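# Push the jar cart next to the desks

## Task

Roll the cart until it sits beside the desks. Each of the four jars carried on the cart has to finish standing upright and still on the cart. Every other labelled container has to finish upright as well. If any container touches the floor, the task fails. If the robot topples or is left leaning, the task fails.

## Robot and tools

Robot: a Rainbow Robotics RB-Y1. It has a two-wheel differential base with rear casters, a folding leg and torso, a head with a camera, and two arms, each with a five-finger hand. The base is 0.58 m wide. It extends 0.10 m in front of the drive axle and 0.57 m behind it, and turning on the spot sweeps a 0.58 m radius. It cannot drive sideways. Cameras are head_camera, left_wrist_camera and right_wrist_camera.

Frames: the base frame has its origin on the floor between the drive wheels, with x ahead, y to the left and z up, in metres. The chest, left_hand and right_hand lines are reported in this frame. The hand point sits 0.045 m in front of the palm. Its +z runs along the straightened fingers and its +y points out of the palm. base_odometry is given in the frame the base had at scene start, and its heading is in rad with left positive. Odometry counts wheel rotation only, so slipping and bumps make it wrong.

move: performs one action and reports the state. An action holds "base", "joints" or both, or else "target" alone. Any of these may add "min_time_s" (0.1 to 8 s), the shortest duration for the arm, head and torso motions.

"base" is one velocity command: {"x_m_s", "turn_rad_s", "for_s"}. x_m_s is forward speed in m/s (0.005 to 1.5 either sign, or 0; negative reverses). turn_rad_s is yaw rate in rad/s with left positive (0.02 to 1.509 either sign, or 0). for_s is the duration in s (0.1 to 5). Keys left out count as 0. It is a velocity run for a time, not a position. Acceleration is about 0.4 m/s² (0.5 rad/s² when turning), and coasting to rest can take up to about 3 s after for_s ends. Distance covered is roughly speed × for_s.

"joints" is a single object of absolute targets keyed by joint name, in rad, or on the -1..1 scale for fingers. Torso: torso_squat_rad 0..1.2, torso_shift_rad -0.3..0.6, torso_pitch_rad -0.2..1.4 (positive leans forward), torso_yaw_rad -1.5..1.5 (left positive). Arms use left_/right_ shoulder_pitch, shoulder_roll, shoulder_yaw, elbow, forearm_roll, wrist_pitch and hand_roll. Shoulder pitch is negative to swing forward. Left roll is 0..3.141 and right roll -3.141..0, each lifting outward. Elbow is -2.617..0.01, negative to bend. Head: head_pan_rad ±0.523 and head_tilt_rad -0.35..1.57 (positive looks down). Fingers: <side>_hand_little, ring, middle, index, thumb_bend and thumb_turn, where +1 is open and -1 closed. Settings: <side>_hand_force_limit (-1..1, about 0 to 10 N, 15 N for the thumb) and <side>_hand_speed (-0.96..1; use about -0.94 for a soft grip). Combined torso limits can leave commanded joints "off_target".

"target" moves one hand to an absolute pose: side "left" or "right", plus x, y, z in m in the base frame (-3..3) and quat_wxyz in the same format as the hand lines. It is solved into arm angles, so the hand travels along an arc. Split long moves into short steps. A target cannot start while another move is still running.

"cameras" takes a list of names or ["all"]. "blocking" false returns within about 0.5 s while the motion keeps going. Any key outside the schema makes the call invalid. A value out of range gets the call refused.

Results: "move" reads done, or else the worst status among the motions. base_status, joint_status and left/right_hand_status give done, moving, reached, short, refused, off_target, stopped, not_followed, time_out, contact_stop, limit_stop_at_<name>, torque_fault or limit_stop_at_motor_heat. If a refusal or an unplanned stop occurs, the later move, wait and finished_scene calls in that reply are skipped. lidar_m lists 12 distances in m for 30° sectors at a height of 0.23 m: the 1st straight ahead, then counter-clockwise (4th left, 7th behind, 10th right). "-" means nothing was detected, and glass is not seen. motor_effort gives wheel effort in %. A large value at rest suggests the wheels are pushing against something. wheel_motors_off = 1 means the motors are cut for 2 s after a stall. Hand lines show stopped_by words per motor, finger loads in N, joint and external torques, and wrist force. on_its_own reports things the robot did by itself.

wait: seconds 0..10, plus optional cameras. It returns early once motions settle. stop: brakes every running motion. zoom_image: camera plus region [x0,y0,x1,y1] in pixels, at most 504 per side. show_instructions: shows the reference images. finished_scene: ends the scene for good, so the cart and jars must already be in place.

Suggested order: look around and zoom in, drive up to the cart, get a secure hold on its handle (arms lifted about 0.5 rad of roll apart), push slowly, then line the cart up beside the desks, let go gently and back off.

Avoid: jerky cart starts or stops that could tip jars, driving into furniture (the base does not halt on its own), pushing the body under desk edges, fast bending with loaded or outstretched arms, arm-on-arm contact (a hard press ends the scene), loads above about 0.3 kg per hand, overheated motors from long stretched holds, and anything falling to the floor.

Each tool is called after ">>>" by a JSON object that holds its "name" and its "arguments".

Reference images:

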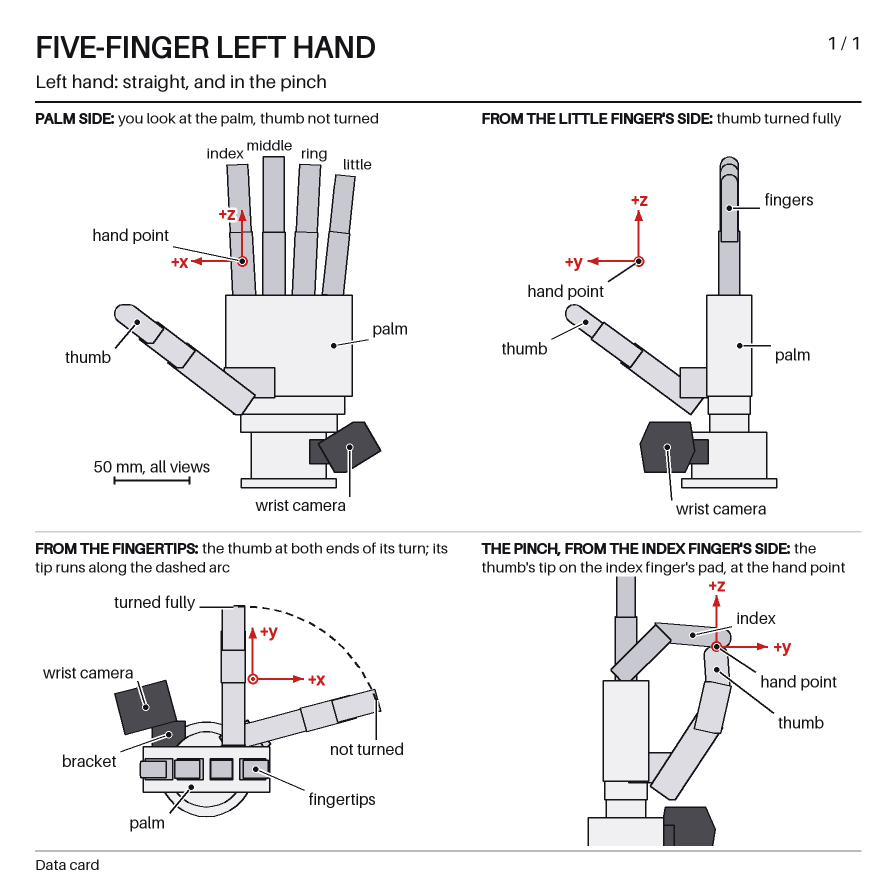

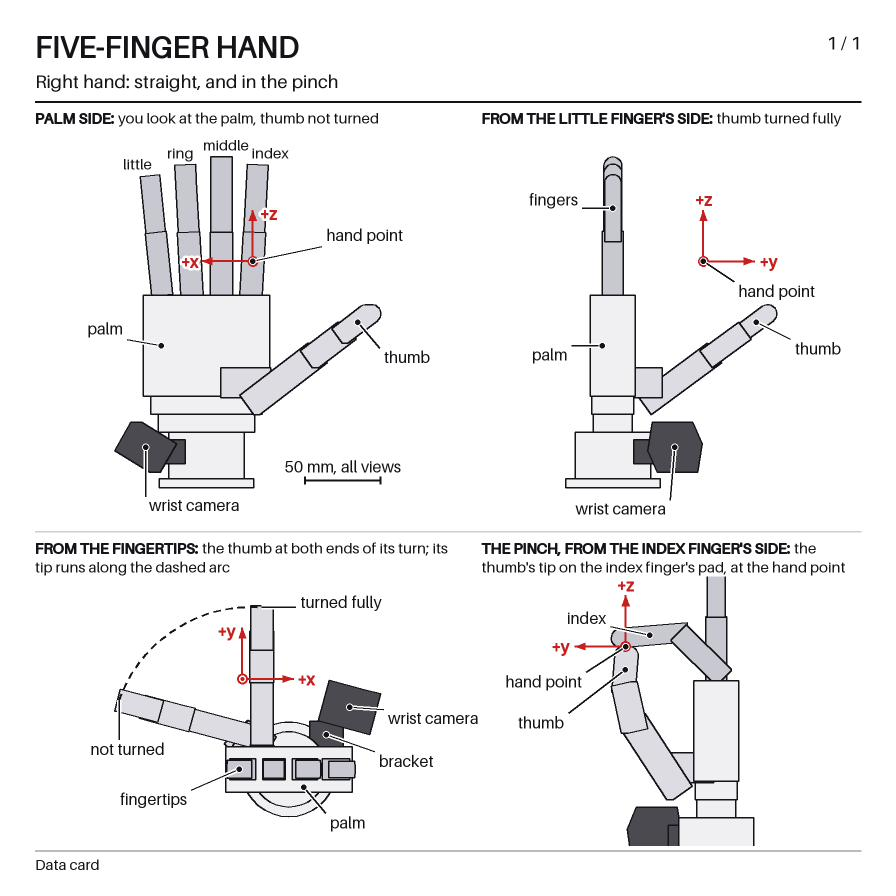

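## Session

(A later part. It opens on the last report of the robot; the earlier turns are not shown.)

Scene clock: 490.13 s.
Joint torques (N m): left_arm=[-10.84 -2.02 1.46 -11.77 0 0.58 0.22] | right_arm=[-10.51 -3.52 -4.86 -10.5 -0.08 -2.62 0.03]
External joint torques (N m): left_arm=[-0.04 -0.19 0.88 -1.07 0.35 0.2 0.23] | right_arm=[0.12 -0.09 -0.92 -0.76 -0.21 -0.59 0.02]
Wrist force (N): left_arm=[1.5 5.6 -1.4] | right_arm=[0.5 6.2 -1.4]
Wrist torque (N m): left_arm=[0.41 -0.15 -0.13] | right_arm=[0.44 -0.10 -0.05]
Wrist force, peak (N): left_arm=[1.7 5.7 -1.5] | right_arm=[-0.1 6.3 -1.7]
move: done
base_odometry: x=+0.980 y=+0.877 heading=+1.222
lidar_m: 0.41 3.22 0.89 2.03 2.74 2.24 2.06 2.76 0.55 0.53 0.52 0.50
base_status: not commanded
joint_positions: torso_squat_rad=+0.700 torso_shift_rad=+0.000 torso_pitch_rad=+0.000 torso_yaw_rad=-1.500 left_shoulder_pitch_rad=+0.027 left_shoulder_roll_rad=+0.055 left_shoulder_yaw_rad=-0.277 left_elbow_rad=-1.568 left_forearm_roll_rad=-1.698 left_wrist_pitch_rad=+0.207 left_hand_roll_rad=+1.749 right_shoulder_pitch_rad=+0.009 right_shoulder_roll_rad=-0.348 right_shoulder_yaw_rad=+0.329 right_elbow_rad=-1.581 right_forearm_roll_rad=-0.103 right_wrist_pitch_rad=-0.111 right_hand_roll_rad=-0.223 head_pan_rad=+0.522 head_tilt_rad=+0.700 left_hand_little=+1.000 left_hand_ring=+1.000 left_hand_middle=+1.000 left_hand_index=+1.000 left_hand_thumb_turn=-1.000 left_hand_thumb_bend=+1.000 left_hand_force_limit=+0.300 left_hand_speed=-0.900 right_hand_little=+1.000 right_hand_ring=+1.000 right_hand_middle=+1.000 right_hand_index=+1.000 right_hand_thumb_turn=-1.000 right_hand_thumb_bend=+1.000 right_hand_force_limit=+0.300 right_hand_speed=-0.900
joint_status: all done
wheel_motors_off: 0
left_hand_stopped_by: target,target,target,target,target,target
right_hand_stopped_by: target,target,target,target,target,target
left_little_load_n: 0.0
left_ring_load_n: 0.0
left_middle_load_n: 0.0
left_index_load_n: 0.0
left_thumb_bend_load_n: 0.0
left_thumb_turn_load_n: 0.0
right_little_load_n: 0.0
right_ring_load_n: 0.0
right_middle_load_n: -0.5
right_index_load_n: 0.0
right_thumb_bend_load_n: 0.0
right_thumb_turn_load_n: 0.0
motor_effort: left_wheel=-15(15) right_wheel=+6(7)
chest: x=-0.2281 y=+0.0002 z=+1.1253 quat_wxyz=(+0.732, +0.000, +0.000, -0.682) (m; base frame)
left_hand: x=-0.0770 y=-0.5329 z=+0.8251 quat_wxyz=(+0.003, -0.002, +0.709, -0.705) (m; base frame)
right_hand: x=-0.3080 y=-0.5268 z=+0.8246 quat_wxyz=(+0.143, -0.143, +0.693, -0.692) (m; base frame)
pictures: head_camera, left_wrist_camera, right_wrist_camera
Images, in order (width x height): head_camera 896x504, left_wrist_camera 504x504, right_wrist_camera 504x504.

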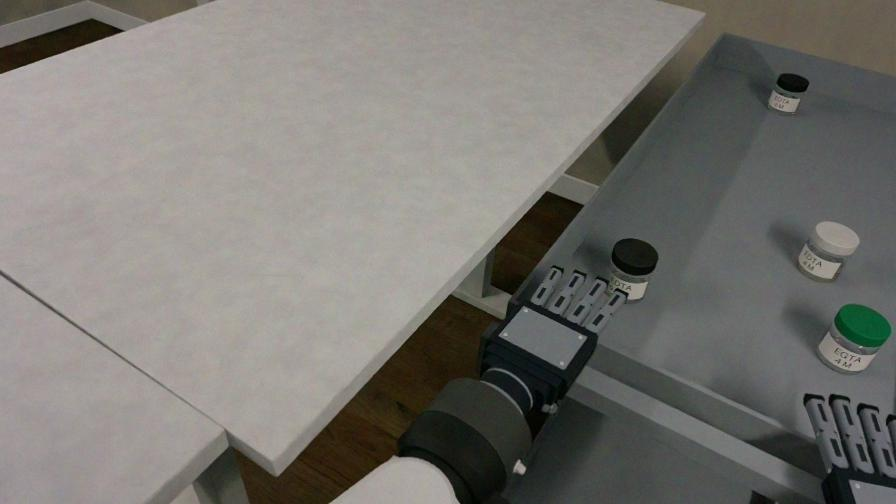

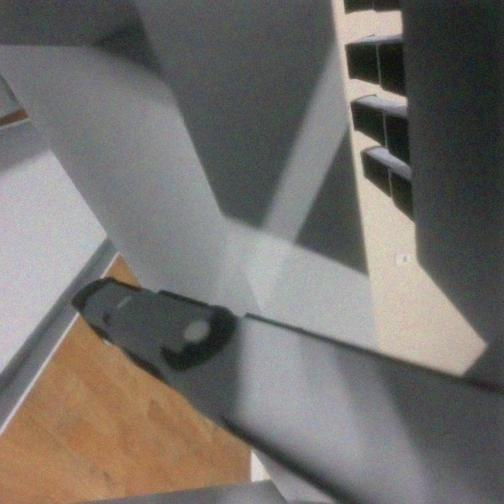

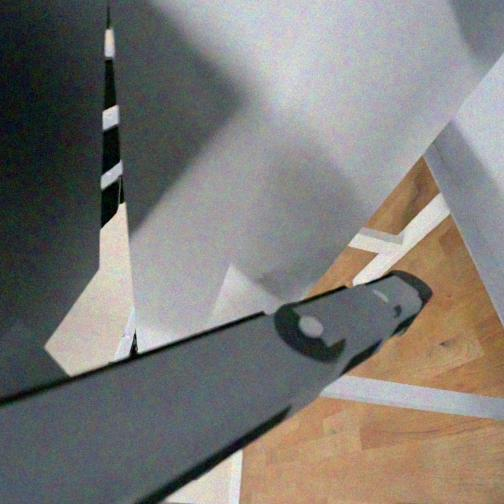

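>>> {"name": "move", "arguments": {"base": {"x_m_s": -0.06, "for_s": 0.7}, "cameras": ["head_camera"]}}

>>> {"name": "move", "arguments": {"target": {"side": "left", "x": -0.077, "y": -0.50, "z": 0.95, "quat_wxyz": [0.0025, -0.0025, 0.7071, -0.7071]}, "min_time_s": 2}}

>>> {"name": "move", "arguments": {"target": {"side": "right", "x": -0.308, "y": -0.50, "z": 0.93, "quat_wxyz": [0.1428, -0.1428, 0.6925, -0.6925]}, "min_time_s": 2, "cameras": ["head_camera"]}}

Scene clock: 552.80 s.
Joint torques (N m): left_arm=[-11.19 -2.1 1.21 -11.43 -0.12 0.37 0.29] | right_arm=[-10.04 -3.31 -4.51 -10.28 0.04 -2.53 0.01]
External joint torques (N m): left_arm=[-0.38 -0.27 0.63 -0.72 0.23 0 0.3] | right_arm=[0.59 0.13 -0.56 -0.54 -0.1 -0.5 0]
Wrist force (N): left_arm=[1.7 5.5 -1.5] | right_arm=[-0.1 5.2 -1.3]
Wrist torque (N m): left_arm=[0.40 -0.17 -0.11] | right_arm=[0.28 -0.06 -0.10]
Wrist force, peak (N): left_arm=[2.0 5.9 -1.4] | right_arm=[-0.7 6.3 -1.6]
move: done
base_odometry: x=+0.966 y=+0.838 heading=+1.222
lidar_m: 0.45 3.28 0.91 2.05 2.74 2.22 2.01 2.71 0.55 0.53 1.34 0.54
base_status: done (sent for 0.7 of 0.7 s)
joint_positions: torso_squat_rad=+0.700 torso_shift_rad=+0.000 torso_pitch_rad=+0.000 torso_yaw_rad=-1.500 left_shoulder_pitch_rad=+0.027 left_shoulder_roll_rad=+0.055 left_shoulder_yaw_rad=-0.277 left_elbow_rad=-1.568 left_forearm_roll_rad=-1.698 left_wrist_pitch_rad=+0.207 left_hand_roll_rad=+1.749 right_shoulder_pitch_rad=+0.009 right_shoulder_roll_rad=-0.348 right_shoulder_yaw_rad=+0.329 right_elbow_rad=-1.581 right_forearm_roll_rad=-0.103 right_wrist_pitch_rad=-0.111 right_hand_roll_rad=-0.223 head_pan_rad=+0.522 head_tilt_rad=+0.700 left_hand_little=+1.000 left_hand_ring=+1.000 left_hand_middle=+1.000 left_hand_index=+1.000 left_hand_thumb_turn=-1.000 left_hand_thumb_bend=+1.000 left_hand_force_limit=+0.300 left_hand_speed=-0.900 right_hand_little=+1.000 right_hand_ring=+1.000 right_hand_middle=+1.000 right_hand_index=+1.000 right_hand_thumb_turn=-1.000 right_hand_thumb_bend=+1.000 right_hand_force_limit=+0.300 right_hand_speed=-0.900
joint_status: not commanded
wheel_motors_off: 0
left_hand_stopped_by: target,target,target,target,target,target
right_hand_stopped_by: target,target,target,target,target,target
left_little_load_n: -0.5
left_ring_load_n: 0.0
left_middle_load_n: 0.0
left_index_load_n: -0.5
left_thumb_bend_load_n: 0.0
left_thumb_turn_load_n: 0.0
right_little_load_n: 0.0
right_ring_load_n: 0.0
right_middle_load_n: 0.0
right_index_load_n: 0.0
right_thumb_bend_load_n: 0.0
right_thumb_turn_load_n: 0.5
motor_effort: left_wheel=-4(33) right_wheel=-8(14)
chest: x=-0.2280 y=+0.0003 z=+1.1253 quat_wxyz=(+0.732, +0.000, +0.000, -0.682) (m; base frame)
left_hand: x=-0.0769 y=-0.5329 z=+0.8252 quat_wxyz=(+0.003, -0.002, +0.709, -0.705) (m; base frame)
right_hand: x=-0.3081 y=-0.5269 z=+0.8248 quat_wxyz=(+0.143, -0.143, +0.693, -0.692) (m; base frame)
pictures: head_camera
Images, in order (width x height): head_camera 896x504.

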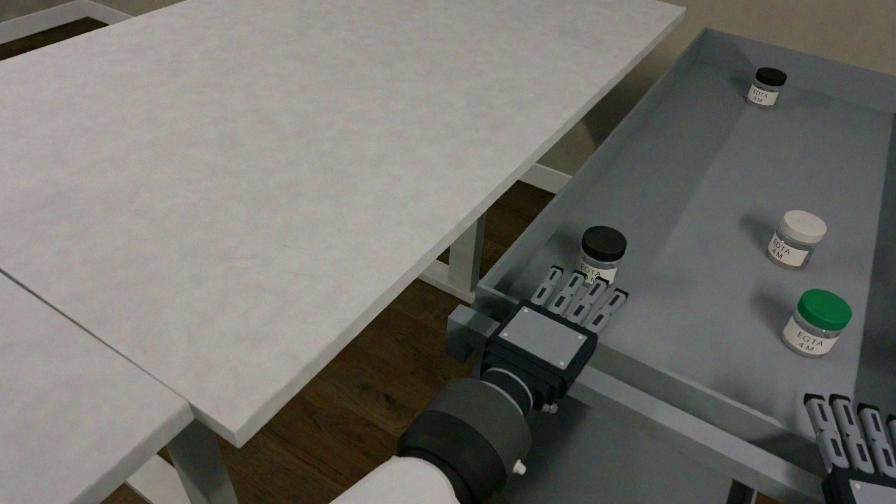

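Scene clock: 555.13 s.
Joint torques (N m): left_arm=[-11 1.09 2.76 -10.73 -0.84 -1.01 0.1] | right_arm=[-9.98 -3.68 -4.19 -9.99 -0.01 -2.42 -0.07]
External joint torques (N m): left_arm=[-0.95 0.39 -0.84 -0.75 0.11 0.29 0.11] | right_arm=[0.65 -0.24 -0.25 -0.25 -0.15 -0.39 -0.08]
Wrist force (N): left_arm=[1.4 5.4 -1.8] | right_arm=[-0.1 5.3 -1.3]
Wrist torque (N m): left_arm=[0.40 -0.18 -0.22] | right_arm=[0.32 -0.08 -0.07]
Wrist force, peak (N): left_arm=[2.4 25.9 -13.1] | right_arm=[-0.2 6.0 -1.9]
move: done
base_odometry: x=+0.966 y=+0.838 heading=+1.222
lidar_m: 0.44 3.27 0.91 2.04 2.75 2.23 2.02 2.72 0.59 0.57 1.33 0.53
base_status: not commanded
joint_positions: torso_squat_rad=+0.700 torso_shift_rad=+0.000 torso_pitch_rad=+0.000 torso_yaw_rad=-1.500 left_shoulder_pitch_rad=+0.001 left_shoulder_roll_rad=+0.343 left_shoulder_yaw_rad=-0.467 left_elbow_rad=-2.136 left_forearm_roll_rad=-0.697 left_wrist_pitch_rad=+0.665 left_hand_roll_rad=+0.915 right_shoulder_pitch_rad=+0.009 right_shoulder_roll_rad=-0.348 right_shoulder_yaw_rad=+0.329 right_elbow_rad=-1.581 right_forearm_roll_rad=-0.103 right_wrist_pitch_rad=-0.111 right_hand_roll_rad=-0.223 head_pan_rad=+0.522 head_tilt_rad=+0.700 left_hand_little=+1.000 left_hand_ring=+1.000 left_hand_middle=+1.000 left_hand_index=+1.000 left_hand_thumb_turn=-1.000 left_hand_thumb_bend=+1.000 left_hand_force_limit=+0.300 left_hand_speed=-0.900 right_hand_little=+1.000 right_hand_ring=+1.000 right_hand_middle=+1.000 right_hand_index=+1.000 right_hand_thumb_turn=-1.000 right_hand_thumb_bend=+1.000 right_hand_force_limit=+0.300 right_hand_speed=-0.900
joint_status: all done
wheel_motors_off: 0
left_hand_stopped_by: target,target,target,target,target,target
right_hand_stopped_by: target,target,target,target,target,target
left_little_load_n: -0.5
left_ring_load_n: 0.0
left_middle_load_n: 0.0
left_index_load_n: 0.0
left_thumb_bend_load_n: 0.0
left_thumb_turn_load_n: 0.0
right_little_load_n: 0.0
right_ring_load_n: 0.0
right_middle_load_n: 0.0
right_index_load_n: -0.5
right_thumb_bend_load_n: 0.0
right_thumb_turn_load_n: 0.0
motor_effort: left_wheel=-4(4) right_wheel=-9(10)
chest: x=-0.2280 y=+0.0003 z=+1.1253 quat_wxyz=(+0.732, +0.000, +0.000, -0.682) (m; base frame)
left_hand: x=-0.0769 y=-0.5000 z=+0.9499 quat_wxyz=(+0.003, -0.003, +0.707, -0.707) (m; base frame)
left_hand_status: reached (checked arc, planned for 2.0 s): 0 mm and 0.0 deg off.
right_hand: x=-0.3080 y=-0.5269 z=+0.8249 quat_wxyz=(+0.143, -0.143, +0.693, -0.692) (m; base frame)
pictures: none

Scene clock: 557.47 s.
Joint torques (N m): left_arm=[-10.93 0.83 2.44 -10.7 -0.88 -1.09 0.02] | right_arm=[-6.66 -4.67 -5.17 -10.48 0.12 -2.13 -0.24]
External joint torques (N m): left_arm=[-0.88 0.14 -1.16 -0.71 0.07 0.21 0.03] | right_arm=[2.45 -0.89 -0.75 -0.72 -0.2 -0.12 -0.25]
Wrist force (N): left_arm=[1.5 5.5 -1.8] | right_arm=[0.0 5.3 -0.5]
Wrist torque (N m): left_arm=[0.41 -0.19 -0.22] | right_arm=[0.30 -0.13 -0.14]
Wrist force, peak (N): left_arm=[1.5 5.6 -1.8] | right_arm=[0.1 6.2 -1.6]
move: done
base_odometry: x=+0.966 y=+0.838 heading=+1.222
lidar_m: 0.45 3.27 0.91 2.05 2.73 2.21 2.02 2.73 0.59 0.56 1.33 0.53
base_status: not commanded
joint_positions: torso_squat_rad=+0.700 torso_shift_rad=+0.000 torso_pitch_rad=+0.000 torso_yaw_rad=-1.500 left_shoulder_pitch_rad=+0.001 left_shoulder_roll_rad=+0.343 left_shoulder_yaw_rad=-0.467 left_elbow_rad=-2.136 left_forearm_roll_rad=-0.697 left_wrist_pitch_rad=+0.665 left_hand_roll_rad=+0.915 right_shoulder_pitch_rad=+0.095 right_shoulder_roll_rad=-0.424 right_shoulder_yaw_rad=+0.271 right_elbow_rad=-2.071 right_forearm_roll_rad=-0.130 right_wrist_pitch_rad=+0.270 right_hand_roll_rad=-0.257 head_pan_rad=+0.522 head_tilt_rad=+0.700 left_hand_little=+1.000 left_hand_ring=+1.000 left_hand_middle=+1.000 left_hand_index=+1.000 left_hand_thumb_turn=-1.000 left_hand_thumb_bend=+1.000 left_hand_force_limit=+0.300 left_hand_speed=-0.900 right_hand_little=+1.000 right_hand_ring=+1.000 right_hand_middle=+1.000 right_hand_index=+1.000 right_hand_thumb_turn=-1.000 right_hand_thumb_bend=+1.000 right_hand_force_limit=+0.300 right_hand_speed=-0.900
joint_status: all done
wheel_motors_off: 0
left_hand_stopped_by: target,target,target,target,target,target
right_hand_stopped_by: target,target,target,target,target,target
left_little_load_n: 0.0
left_ring_load_n: 0.0
left_middle_load_n: 0.0
left_index_load_n: 0.0
left_thumb_bend_load_n: 0.0
left_thumb_turn_load_n: 0.0
right_little_load_n: -0.5
right_ring_load_n: -0.5
right_middle_load_n: 0.0
right_index_load_n: 0.0
right_thumb_bend_load_n: 0.0
right_thumb_turn_load_n: 0.0
motor_effort: left_wheel=-4(4) right_wheel=-9(10)
chest: x=-0.2280 y=+0.0003 z=+1.1253 quat_wxyz=(+0.732, +0.000, +0.000, -0.682) (m; base frame)
left_hand: x=-0.0769 y=-0.5000 z=+0.9499 quat_wxyz=(+0.003, -0.003, +0.707, -0.707) (m; base frame)
right_hand: x=-0.3082 y=-0.4996 z=+0.9300 quat_wxyz=(+0.144, -0.143, +0.691, -0.694) (m; base frame)
right_hand_status: reached (checked arc, planned for 2.0 s): 0 mm and 0.3 deg off.
pictures: head_camera
Images, in order (width x height): head_camera 896x504.

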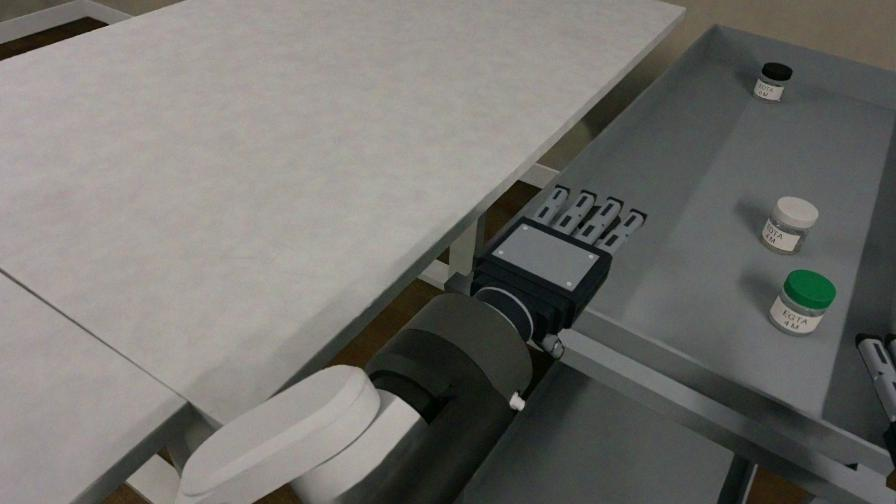

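>>> {"name": "wait", "arguments": {"seconds": 0, "cameras": ["head_camera", "left_wrist_camera"]}}

Scene clock: 560.13 s.
Joint torques (N m): left_arm=[-10.6 1.14 2.35 -10.61 -0.71 -1.03 0.14] | right_arm=[-6.7 -4.6 -5.07 -10.58 -0.11 -2.05 -0.18]
External joint torques (N m): left_arm=[-0.55 0.44 -1.25 -0.63 0.24 0.27 0.15] | right_arm=[2.41 -0.81 -0.65 -0.83 -0.43 -0.04 -0.19]
Wrist force (N): left_arm=[1.5 5.4 -1.7] | right_arm=[0.4 5.2 -1.2]
Wrist torque (N m): left_arm=[0.40 -0.18 -0.22] | right_arm=[0.31 -0.18 -0.13]
Wrist force, peak (N): left_arm=[1.3 5.6 -1.8] | right_arm=[0.4 6.4 -1.3]
base_odometry: x=+0.966 y=+0.838 heading=+1.222
lidar_m: 0.44 3.27 0.90 2.06 2.74 2.22 2.01 2.71 0.58 0.58 1.34 0.53
base_status: not commanded
joint_positions: torso_squat_rad=+0.700 torso_shift_rad=+0.000 torso_pitch_rad=+0.000 torso_yaw_rad=-1.500 left_shoulder_pitch_rad=+0.001 left_shoulder_roll_rad=+0.343 left_shoulder_yaw_rad=-0.467 left_elbow_rad=-2.136 left_forearm_roll_rad=-0.697 left_wrist_pitch_rad=+0.665 left_hand_roll_rad=+0.915 right_shoulder_pitch_rad=+0.095 right_shoulder_roll_rad=-0.424 right_shoulder_yaw_rad=+0.271 right_elbow_rad=-2.071 right_forearm_roll_rad=-0.130 right_wrist_pitch_rad=+0.270 right_hand_roll_rad=-0.257 head_pan_rad=+0.522 head_tilt_rad=+0.700 left_hand_little=+1.000 left_hand_ring=+1.000 left_hand_middle=+1.000 left_hand_index=+1.000 left_hand_thumb_turn=-1.000 left_hand_thumb_bend=+1.000 left_hand_force_limit=+0.300 left_hand_speed=-0.900 right_hand_little=+1.000 right_hand_ring=+1.000 right_hand_middle=+1.000 right_hand_index=+1.000 right_hand_thumb_turn=-1.000 right_hand_thumb_bend=+1.000 right_hand_force_limit=+0.300 right_hand_speed=-0.900
joint_status: all done
wheel_motors_off: 0
left_hand_stopped_by: target,target,target,target,target,target
right_hand_stopped_by: target,target,target,target,target,target
left_little_load_n: 0.0
left_ring_load_n: -0.5
left_middle_load_n: 0.0
left_index_load_n: 0.0
left_thumb_bend_load_n: 0.0
left_thumb_turn_load_n: 0.0
right_little_load_n: 0.0
right_ring_load_n: 0.0
right_middle_load_n: 0.0
right_index_load_n: 0.0
right_thumb_bend_load_n: 0.0
right_thumb_turn_load_n: 0.0
motor_effort: left_wheel=-4(4) right_wheel=-8(10)
chest: x=-0.2280 y=+0.0003 z=+1.1253 quat_wxyz=(+0.732, +0.000, +0.000, -0.682) (m; base frame)
left_hand: x=-0.0769 y=-0.5000 z=+0.9499 quat_wxyz=(+0.003, -0.003, +0.707, -0.707) (m; base frame)
right_hand: x=-0.3082 y=-0.4996 z=+0.9300 quat_wxyz=(+0.144, -0.143, +0.691, -0.694) (m; base frame)
right_hand_status: reached (checked arc, planned for 2.0 s): 0 mm and 0.3 deg off.
pictures: head_camera, left_wrist_camera
Images, in order (width x height): head_camera 896x504, left_wrist_camera 504x504.

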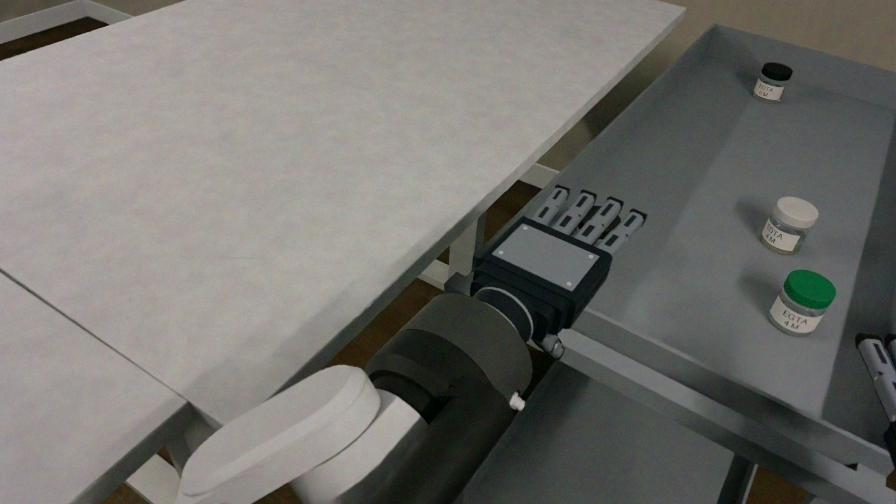

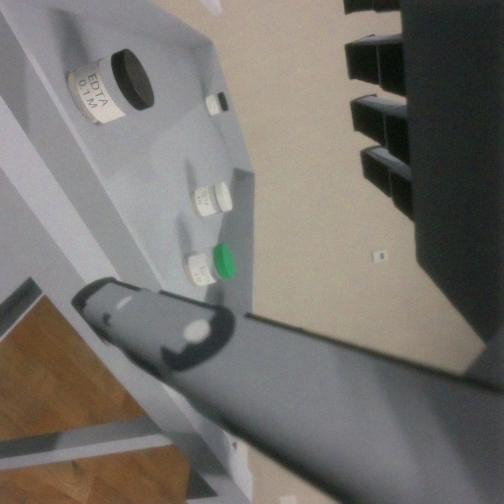

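>>> {"name": "move", "arguments": {"joints": {"left_shoulder_pitch_rad": 0.3, "left_shoulder_roll_rad": 0.05, "left_shoulder_yaw_rad": -0.25, "left_elbow_rad": -2.45, "left_forearm_roll_rad": -0.168, "left_wrist_pitch_rad": 0.431, "left_hand_roll_rad": 0.1, "right_elbow_rad": -2.4}, "min_time_s": 3, "cameras": ["head_camera"]}}

Scene clock: 572.67 s.
Joint torques (N m): left_arm=[-3.93 -3.46 0.64 -10.74 0.38 -2.2 -0.15] | right_arm=[-6.1 -3.95 -4.79 -9.66 0.04 -1.86 -0.2]
External joint torques (N m): left_arm=[1.94 -1.99 0.67 -0.73 0.43 -0.15 -0.14] | right_arm=[1.83 -1.03 -0.98 -0.78 -0.26 0.04 -0.21]
Wrist force (N): left_arm=[1.4 5.3 -2.6] | right_arm=[-0.4 4.8 -2.9]
Wrist torque (N m): left_arm=[0.45 -0.18 -0.24] | right_arm=[0.37 0.01 -0.19]
Wrist force, peak (N): left_arm=[1.3 5.5 -2.6] | right_arm=[0.4 5.8 -3.4]
move: done
base_odometry: x=+0.966 y=+0.838 heading=+1.222
lidar_m: 0.44 3.26 0.91 2.06 2.74 2.20 2.00 2.72 0.59 0.57 1.34 0.52
base_status: not commanded
joint_positions: torso_squat_rad=+0.700 torso_shift_rad=+0.000 torso_pitch_rad=+0.000 torso_yaw_rad=-1.500 left_shoulder_pitch_rad=+0.300 left_shoulder_roll_rad=+0.050 left_shoulder_yaw_rad=-0.250 left_elbow_rad=-2.450 left_forearm_roll_rad=-0.168 left_wrist_pitch_rad=+0.431 left_hand_roll_rad=+0.100 right_shoulder_pitch_rad=+0.095 right_shoulder_roll_rad=-0.424 right_shoulder_yaw_rad=+0.271 right_elbow_rad=-2.400 right_forearm_roll_rad=-0.130 right_wrist_pitch_rad=+0.270 right_hand_roll_rad=-0.257 head_pan_rad=+0.522 head_tilt_rad=+0.700 left_hand_little=+1.000 left_hand_ring=+1.000 left_hand_middle=+1.000 left_hand_index=+1.000 left_hand_thumb_turn=-1.000 left_hand_thumb_bend=+1.000 left_hand_force_limit=+0.300 left_hand_speed=-0.900 right_hand_little=+1.000 right_hand_ring=+1.000 right_hand_middle=+1.000 right_hand_index=+1.000 right_hand_thumb_turn=-1.000 right_hand_thumb_bend=+1.000 right_hand_force_limit=+0.300 right_hand_speed=-0.900
joint_status: all done
wheel_motors_off: 0
left_hand_stopped_by: target,target,target,target,target,target
right_hand_stopped_by: target,target,target,target,target,target
left_little_load_n: 0.0
left_ring_load_n: 0.0
left_middle_load_n: 0.0
left_index_load_n: 0.0
left_thumb_bend_load_n: 0.0
left_thumb_turn_load_n: 0.0
right_little_load_n: 0.0
right_ring_load_n: 0.0
right_middle_load_n: 0.0
right_index_load_n: 0.0
right_thumb_bend_load_n: 0.0
right_thumb_turn_load_n: 0.0
motor_effort: left_wheel=-4(4) right_wheel=-9(11)
chest: x=-0.2280 y=+0.0003 z=+1.1253 quat_wxyz=(+0.732, +0.000, +0.000, -0.682) (m; base frame)
left_hand: x=-0.0563 y=-0.4473 z=+1.0338 quat_wxyz=(+0.009, +0.014, +0.647, -0.763) (m; base frame)
right_hand: x=-0.2596 y=-0.4490 z=+1.0884 quat_wxyz=(+0.202, -0.165, +0.567, -0.782) (m; base frame)
pictures: head_camera
Images, in order (width x height): head_camera 896x504.

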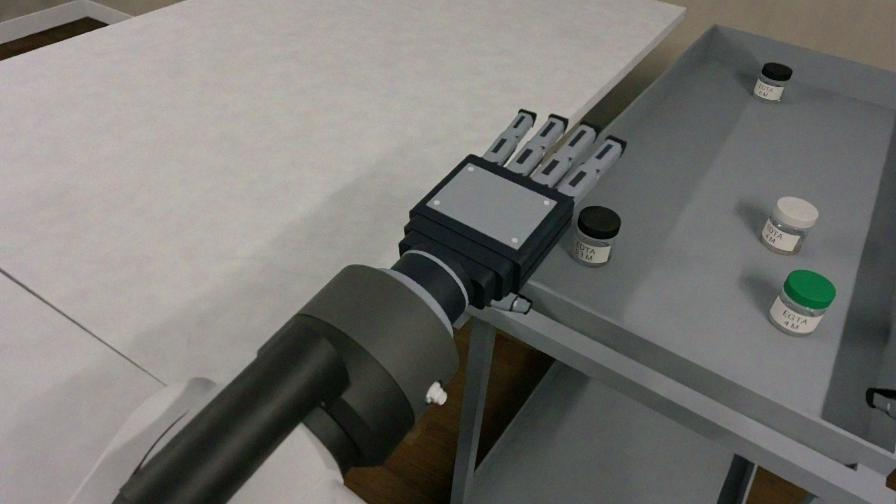

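>>> {"name": "move", "arguments": {"base": {"x_m_s": -0.2, "for_s": 1.5}, "joints": {"head_pan_rad": 0.3, "head_tilt_rad": 0.6}, "cameras": ["head_camera"]}}

Scene clock: 577.13 s.
Joint torques (N m): left_arm=[-3.98 -2.54 0.3 -10.59 0.17 -2.17 -0.18] | right_arm=[-5.68 -2.88 -3.94 -9.32 0.13 -1.91 -0.23]
External joint torques (N m): left_arm=[1.89 -1.07 0.33 -0.59 0.22 -0.11 -0.17] | right_arm=[2.25 0.05 -0.12 -0.44 -0.17 -0.01 -0.23]
Wrist force (N): left_arm=[1.3 5.4 -2.6] | right_arm=[-0.2 4.9 -3.0]
Wrist torque (N m): left_arm=[0.44 -0.15 -0.25] | right_arm=[0.33 -0.02 -0.17]
Wrist force, peak (N): left_arm=[1.4 5.6 -2.6] | right_arm=[-0.2 5.8 -4.2]
move: done
base_odometry: x=+0.864 y=+0.556 heading=+1.223
lidar_m: 0.75 3.57 1.09 2.65 2.73 1.93 1.71 2.41 2.05 0.58 0.67 0.78
base_status: done (sent for 1.5 of 1.5 s)
joint_positions: torso_squat_rad=+0.700 torso_shift_rad=+0.000 torso_pitch_rad=+0.000 torso_yaw_rad=-1.500 left_shoulder_pitch_rad=+0.300 left_shoulder_roll_rad=+0.050 left_shoulder_yaw_rad=-0.250 left_elbow_rad=-2.450 left_forearm_roll_rad=-0.168 left_wrist_pitch_rad=+0.431 left_hand_roll_rad=+0.100 right_shoulder_pitch_rad=+0.095 right_shoulder_roll_rad=-0.424 right_shoulder_yaw_rad=+0.271 right_elbow_rad=-2.400 right_forearm_roll_rad=-0.130 right_wrist_pitch_rad=+0.270 right_hand_roll_rad=-0.257 head_pan_rad=+0.300 head_tilt_rad=+0.600 left_hand_little=+1.000 left_hand_ring=+1.000 left_hand_middle=+1.000 left_hand_index=+1.000 left_hand_thumb_turn=-1.000 left_hand_thumb_bend=+1.000 left_hand_force_limit=+0.300 left_hand_speed=-0.900 right_hand_little=+1.000 right_hand_ring=+1.000 right_hand_middle=+1.000 right_hand_index=+1.000 right_hand_thumb_turn=-1.000 right_hand_thumb_bend=+1.000 right_hand_force_limit=+0.300 right_hand_speed=-0.900
joint_status: all done
wheel_motors_off: 0
left_hand_stopped_by: target,target,target,target,target,target
right_hand_stopped_by: target,target,target,target,target,target
left_little_load_n: 0.0
left_ring_load_n: 0.0
left_middle_load_n: 0.0
left_index_load_n: 0.0
left_thumb_bend_load_n: 0.0
left_thumb_turn_load_n: 0.0
right_little_load_n: 0.0
right_ring_load_n: 0.0
right_middle_load_n: 0.0
right_index_load_n: 0.0
right_thumb_bend_load_n: 0.0
right_thumb_turn_load_n: 0.0
motor_effort: left_wheel=+10(22) right_wheel=-9(26)
chest: x=-0.2280 y=+0.0003 z=+1.1253 quat_wxyz=(+0.732, +0.000, +0.000, -0.682) (m; base frame)
left_hand: x=-0.0563 y=-0.4473 z=+1.0339 quat_wxyz=(+0.009, +0.014, +0.646, -0.763) (m; base frame)
right_hand: x=-0.2597 y=-0.4490 z=+1.0885 quat_wxyz=(+0.202, -0.166, +0.567, -0.782) (m; base frame)
pictures: head_camera
Images, in order (width x height): head_camera 896x504.

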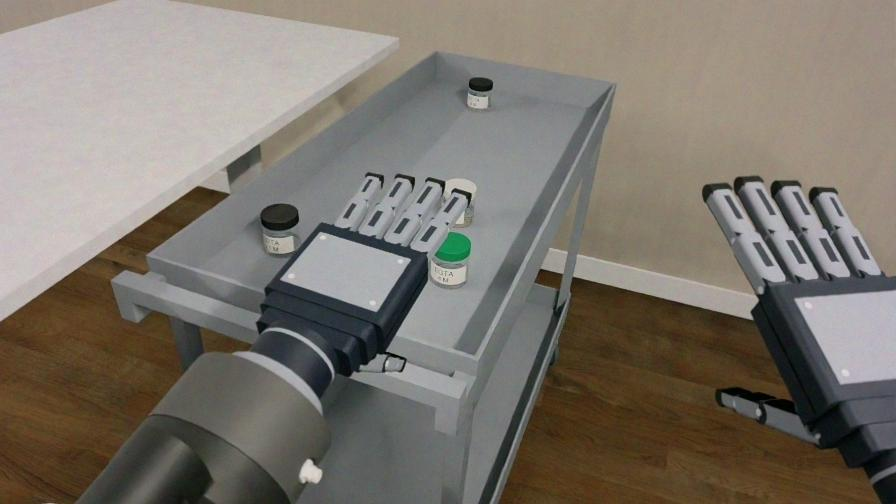

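>>> {"name": "move", "arguments": {"joints": {"head_pan_rad": 0.45, "head_tilt_rad": 0.6, "left_shoulder_pitch_rad": 0.8, "left_elbow_rad": -2.3}, "cameras": ["head_camera"]}}

>>> {"name": "zoom_image", "arguments": {"camera": "head_camera", "region": [0, 0, 504, 504]}}

>>> {"name": "move", "arguments": {"joints": {"torso_squat_rad": 0.1}, "cameras": ["head_camera"]}}

>>> {"name": "zoom_image", "arguments": {"camera": "head_camera", "region": [0, 0, 504, 504]}}

Scene clock: 598.33 s.
Joint torques (N m): left_arm=[-0.1 -0.44 0.5 -10.9 0.08 -1.87 -0.08] | right_arm=[-6.03 -3.26 -4.16 -9.23 -0.01 -1.91 -0.3]
External joint torques (N m): left_arm=[-0.85 -0.31 0.77 -0.33 0.12 0.04 -0.07] | right_arm=[1.89 -0.34 -0.34 -0.36 -0.31 -0.02 -0.31]
Wrist force (N): left_arm=[1.2 5.1 0.7] | right_arm=[-0.2 4.8 -3.7]
Wrist torque (N m): left_arm=[0.29 -0.06 -0.25] | right_arm=[0.43 -0.02 -0.12]
Wrist force, peak (N): left_arm=[1.1 6.6 0.7] | right_arm=[-0.2 6.2 -3.2]
move: done
base_odometry: x=+0.864 y=+0.556 heading=+1.223
lidar_m: 0.75 3.57 1.08 2.64 2.72 1.94 1.71 2.41 2.06 0.57 0.66 0.79
base_status: not commanded
joint_positions: torso_squat_rad=+0.700 torso_shift_rad=+0.000 torso_pitch_rad=+0.000 torso_yaw_rad=-1.500 left_shoulder_pitch_rad=+0.800 left_shoulder_roll_rad=+0.050 left_shoulder_yaw_rad=-0.250 left_elbow_rad=-2.300 left_forearm_roll_rad=-0.168 left_wrist_pitch_rad=+0.431 left_hand_roll_rad=+0.100 right_shoulder_pitch_rad=+0.095 right_shoulder_roll_rad=-0.424 right_shoulder_yaw_rad=+0.271 right_elbow_rad=-2.400 right_forearm_roll_rad=-0.130 right_wrist_pitch_rad=+0.270 right_hand_roll_rad=-0.257 head_pan_rad=+0.450 head_tilt_rad=+0.600 left_hand_little=+1.000 left_hand_ring=+1.000 left_hand_middle=+1.000 left_hand_index=+1.000 left_hand_thumb_turn=-1.000 left_hand_thumb_bend=+1.000 left_hand_force_limit=+0.300 left_hand_speed=-0.900 right_hand_little=+1.000 right_hand_ring=+1.000 right_hand_middle=+1.000 right_hand_index=+1.000 right_hand_thumb_turn=-1.000 right_hand_thumb_bend=+1.000 right_hand_force_limit=+0.300 right_hand_speed=-0.900
joint_status: all done
wheel_motors_off: 0
left_hand_stopped_by: target,target,target,target,target,target
right_hand_stopped_by: target,target,target,target,target,target
left_little_load_n: 0.0
left_ring_load_n: 0.0
left_middle_load_n: 0.0
left_index_load_n: 0.0
left_thumb_bend_load_n: 0.0
left_thumb_turn_load_n: 0.0
right_little_load_n: 0.0
right_ring_load_n: 0.0
right_middle_load_n: 0.0
right_index_load_n: -0.5
right_thumb_bend_load_n: 0.0
right_thumb_turn_load_n: 0.0
motor_effort: left_wheel=+10(10) right_wheel=-9(10)
chest: x=-0.2280 y=+0.0003 z=+1.1253 quat_wxyz=(+0.732, +0.000, +0.000, -0.682) (m; base frame)
left_hand: x=-0.0008 y=-0.2959 z=+0.7687 quat_wxyz=(+0.055, -0.050, +0.847, -0.527) (m; base frame)
right_hand: x=-0.2597 y=-0.4490 z=+1.0885 quat_wxyz=(+0.202, -0.166, +0.566, -0.782) (m; base frame)
pictures: head_camera
Images, in order (width x height): head_camera 896x504.

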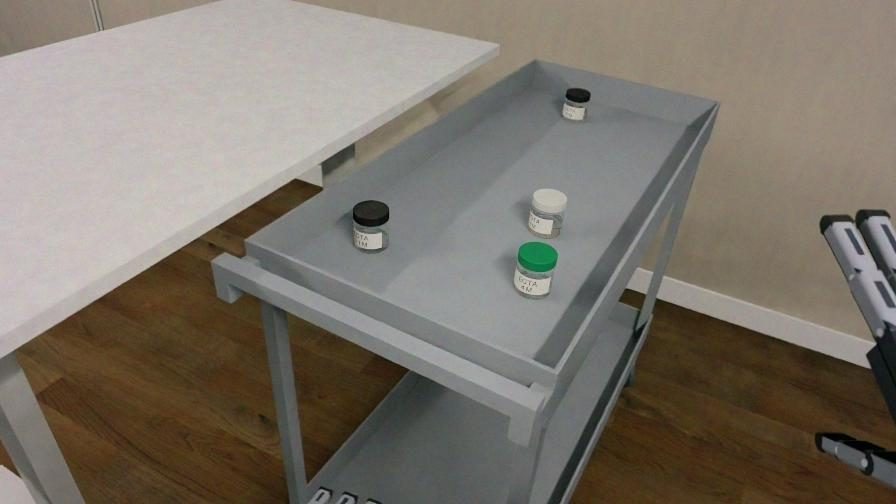

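Scaled by 1.000.

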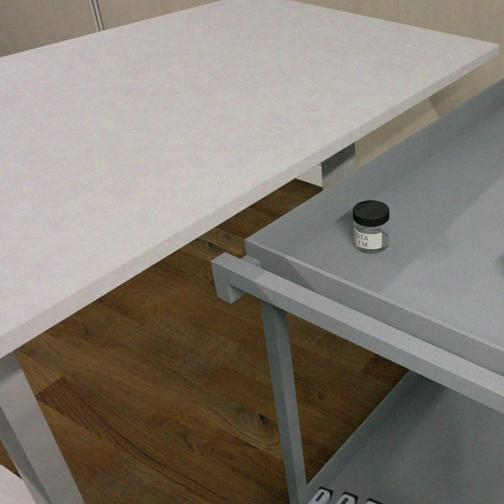

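Scene clock: 601.10 s.
Joint torques (N m): left_arm=[0.37 -0.85 0.23 -10.94 0.2 -1.83 -0.15] | right_arm=[-5.85 -3.41 -4.09 -9.27 -0.06 -2.09 -0.17]
External joint torques (N m): left_arm=[-0.38 -0.73 0.5 -0.38 0.24 0.08 -0.14] | right_arm=[2.08 -0.49 -0.28 -0.39 -0.36 -0.19 -0.18]
Wrist force (N): left_arm=[1.2 5.0 1.1] | right_arm=[-0.2 4.7 -2.6]
Wrist torque (N m): left_arm=[0.25 -0.02 -0.28] | right_arm=[0.37 -0.03 -0.15]
Wrist force, peak (N): left_arm=[1.3 5.4 1.0] | right_arm=[0.5 5.8 -3.8]
move: done
base_odometry: x=+0.864 y=+0.556 heading=+1.223
lidar_m: 0.75 3.57 1.08 2.65 2.71 1.95 1.73 2.42 2.06 0.57 0.68 0.79
base_status: not commanded
joint_positions: torso_squat_rad=+0.100 torso_shift_rad=+0.000 torso_pitch_rad=+0.000 torso_yaw_rad=-1.500 left_shoulder_pitch_rad=+0.800 left_shoulder_roll_rad=+0.050 left_shoulder_yaw_rad=-0.250 left_elbow_rad=-2.300 left_forearm_roll_rad=-0.168 left_wrist_pitch_rad=+0.431 left_hand_roll_rad=+0.100 right_shoulder_pitch_rad=+0.095 right_shoulder_roll_rad=-0.424 right_shoulder_yaw_rad=+0.271 right_elbow_rad=-2.400 right_forearm_roll_rad=-0.130 right_wrist_pitch_rad=+0.270 right_hand_roll_rad=-0.257 head_pan_rad=+0.450 head_tilt_rad=+0.600 left_hand_little=+1.000 left_hand_ring=+1.000 left_hand_middle=+1.000 left_hand_index=+1.000 left_hand_thumb_turn=-1.000 left_hand_thumb_bend=+1.000 left_hand_force_limit=+0.300 left_hand_speed=-0.900 right_hand_little=+1.000 right_hand_ring=+1.000 right_hand_middle=+1.000 right_hand_index=+1.000 right_hand_thumb_turn=-1.000 right_hand_thumb_bend=+1.000 right_hand_force_limit=+0.300 right_hand_speed=-0.900
joint_status: all done
wheel_motors_off: 0
left_hand_stopped_by: target,target,target,target,target,target
right_hand_stopped_by: target,target,target,target,target,target
left_little_load_n: 0.0
left_ring_load_n: 0.0
left_middle_load_n: 0.0
left_index_load_n: 0.0
left_thumb_bend_load_n: 0.0
left_thumb_turn_load_n: 0.0
right_little_load_n: 0.0
right_ring_load_n: 0.0
right_middle_load_n: 0.0
right_index_load_n: 0.0
right_thumb_bend_load_n: 0.0
right_thumb_turn_load_n: 0.0
motor_effort: left_wheel=+10(10) right_wheel=-10(11)
chest: x=-0.2280 y=+0.0004 z=+1.2864 quat_wxyz=(+0.732, +0.000, +0.000, -0.682) (m; base frame)
left_hand: x=-0.0008 y=-0.2958 z=+0.9298 quat_wxyz=(+0.055, -0.050, +0.847, -0.527) (m; base frame)
right_hand: x=-0.2597 y=-0.4489 z=+1.2496 quat_wxyz=(+0.202, -0.166, +0.567, -0.782) (m; base frame)
pictures: head_camera
Images, in order (width x height): head_camera 896x504.

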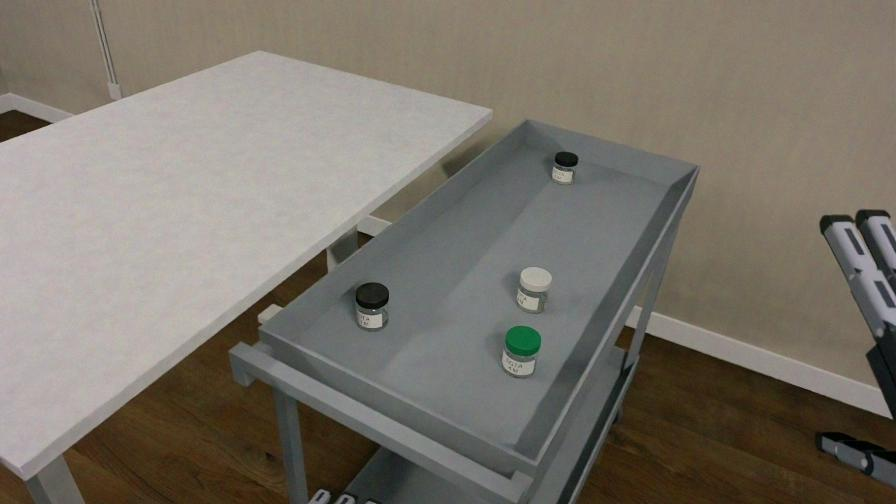

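Scaled by 1.000.

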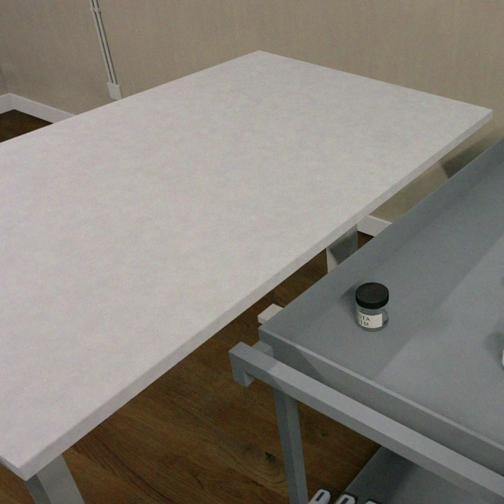

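>>> {"name": "finished_scene", "arguments": {}}

The scene is finished: the task was done.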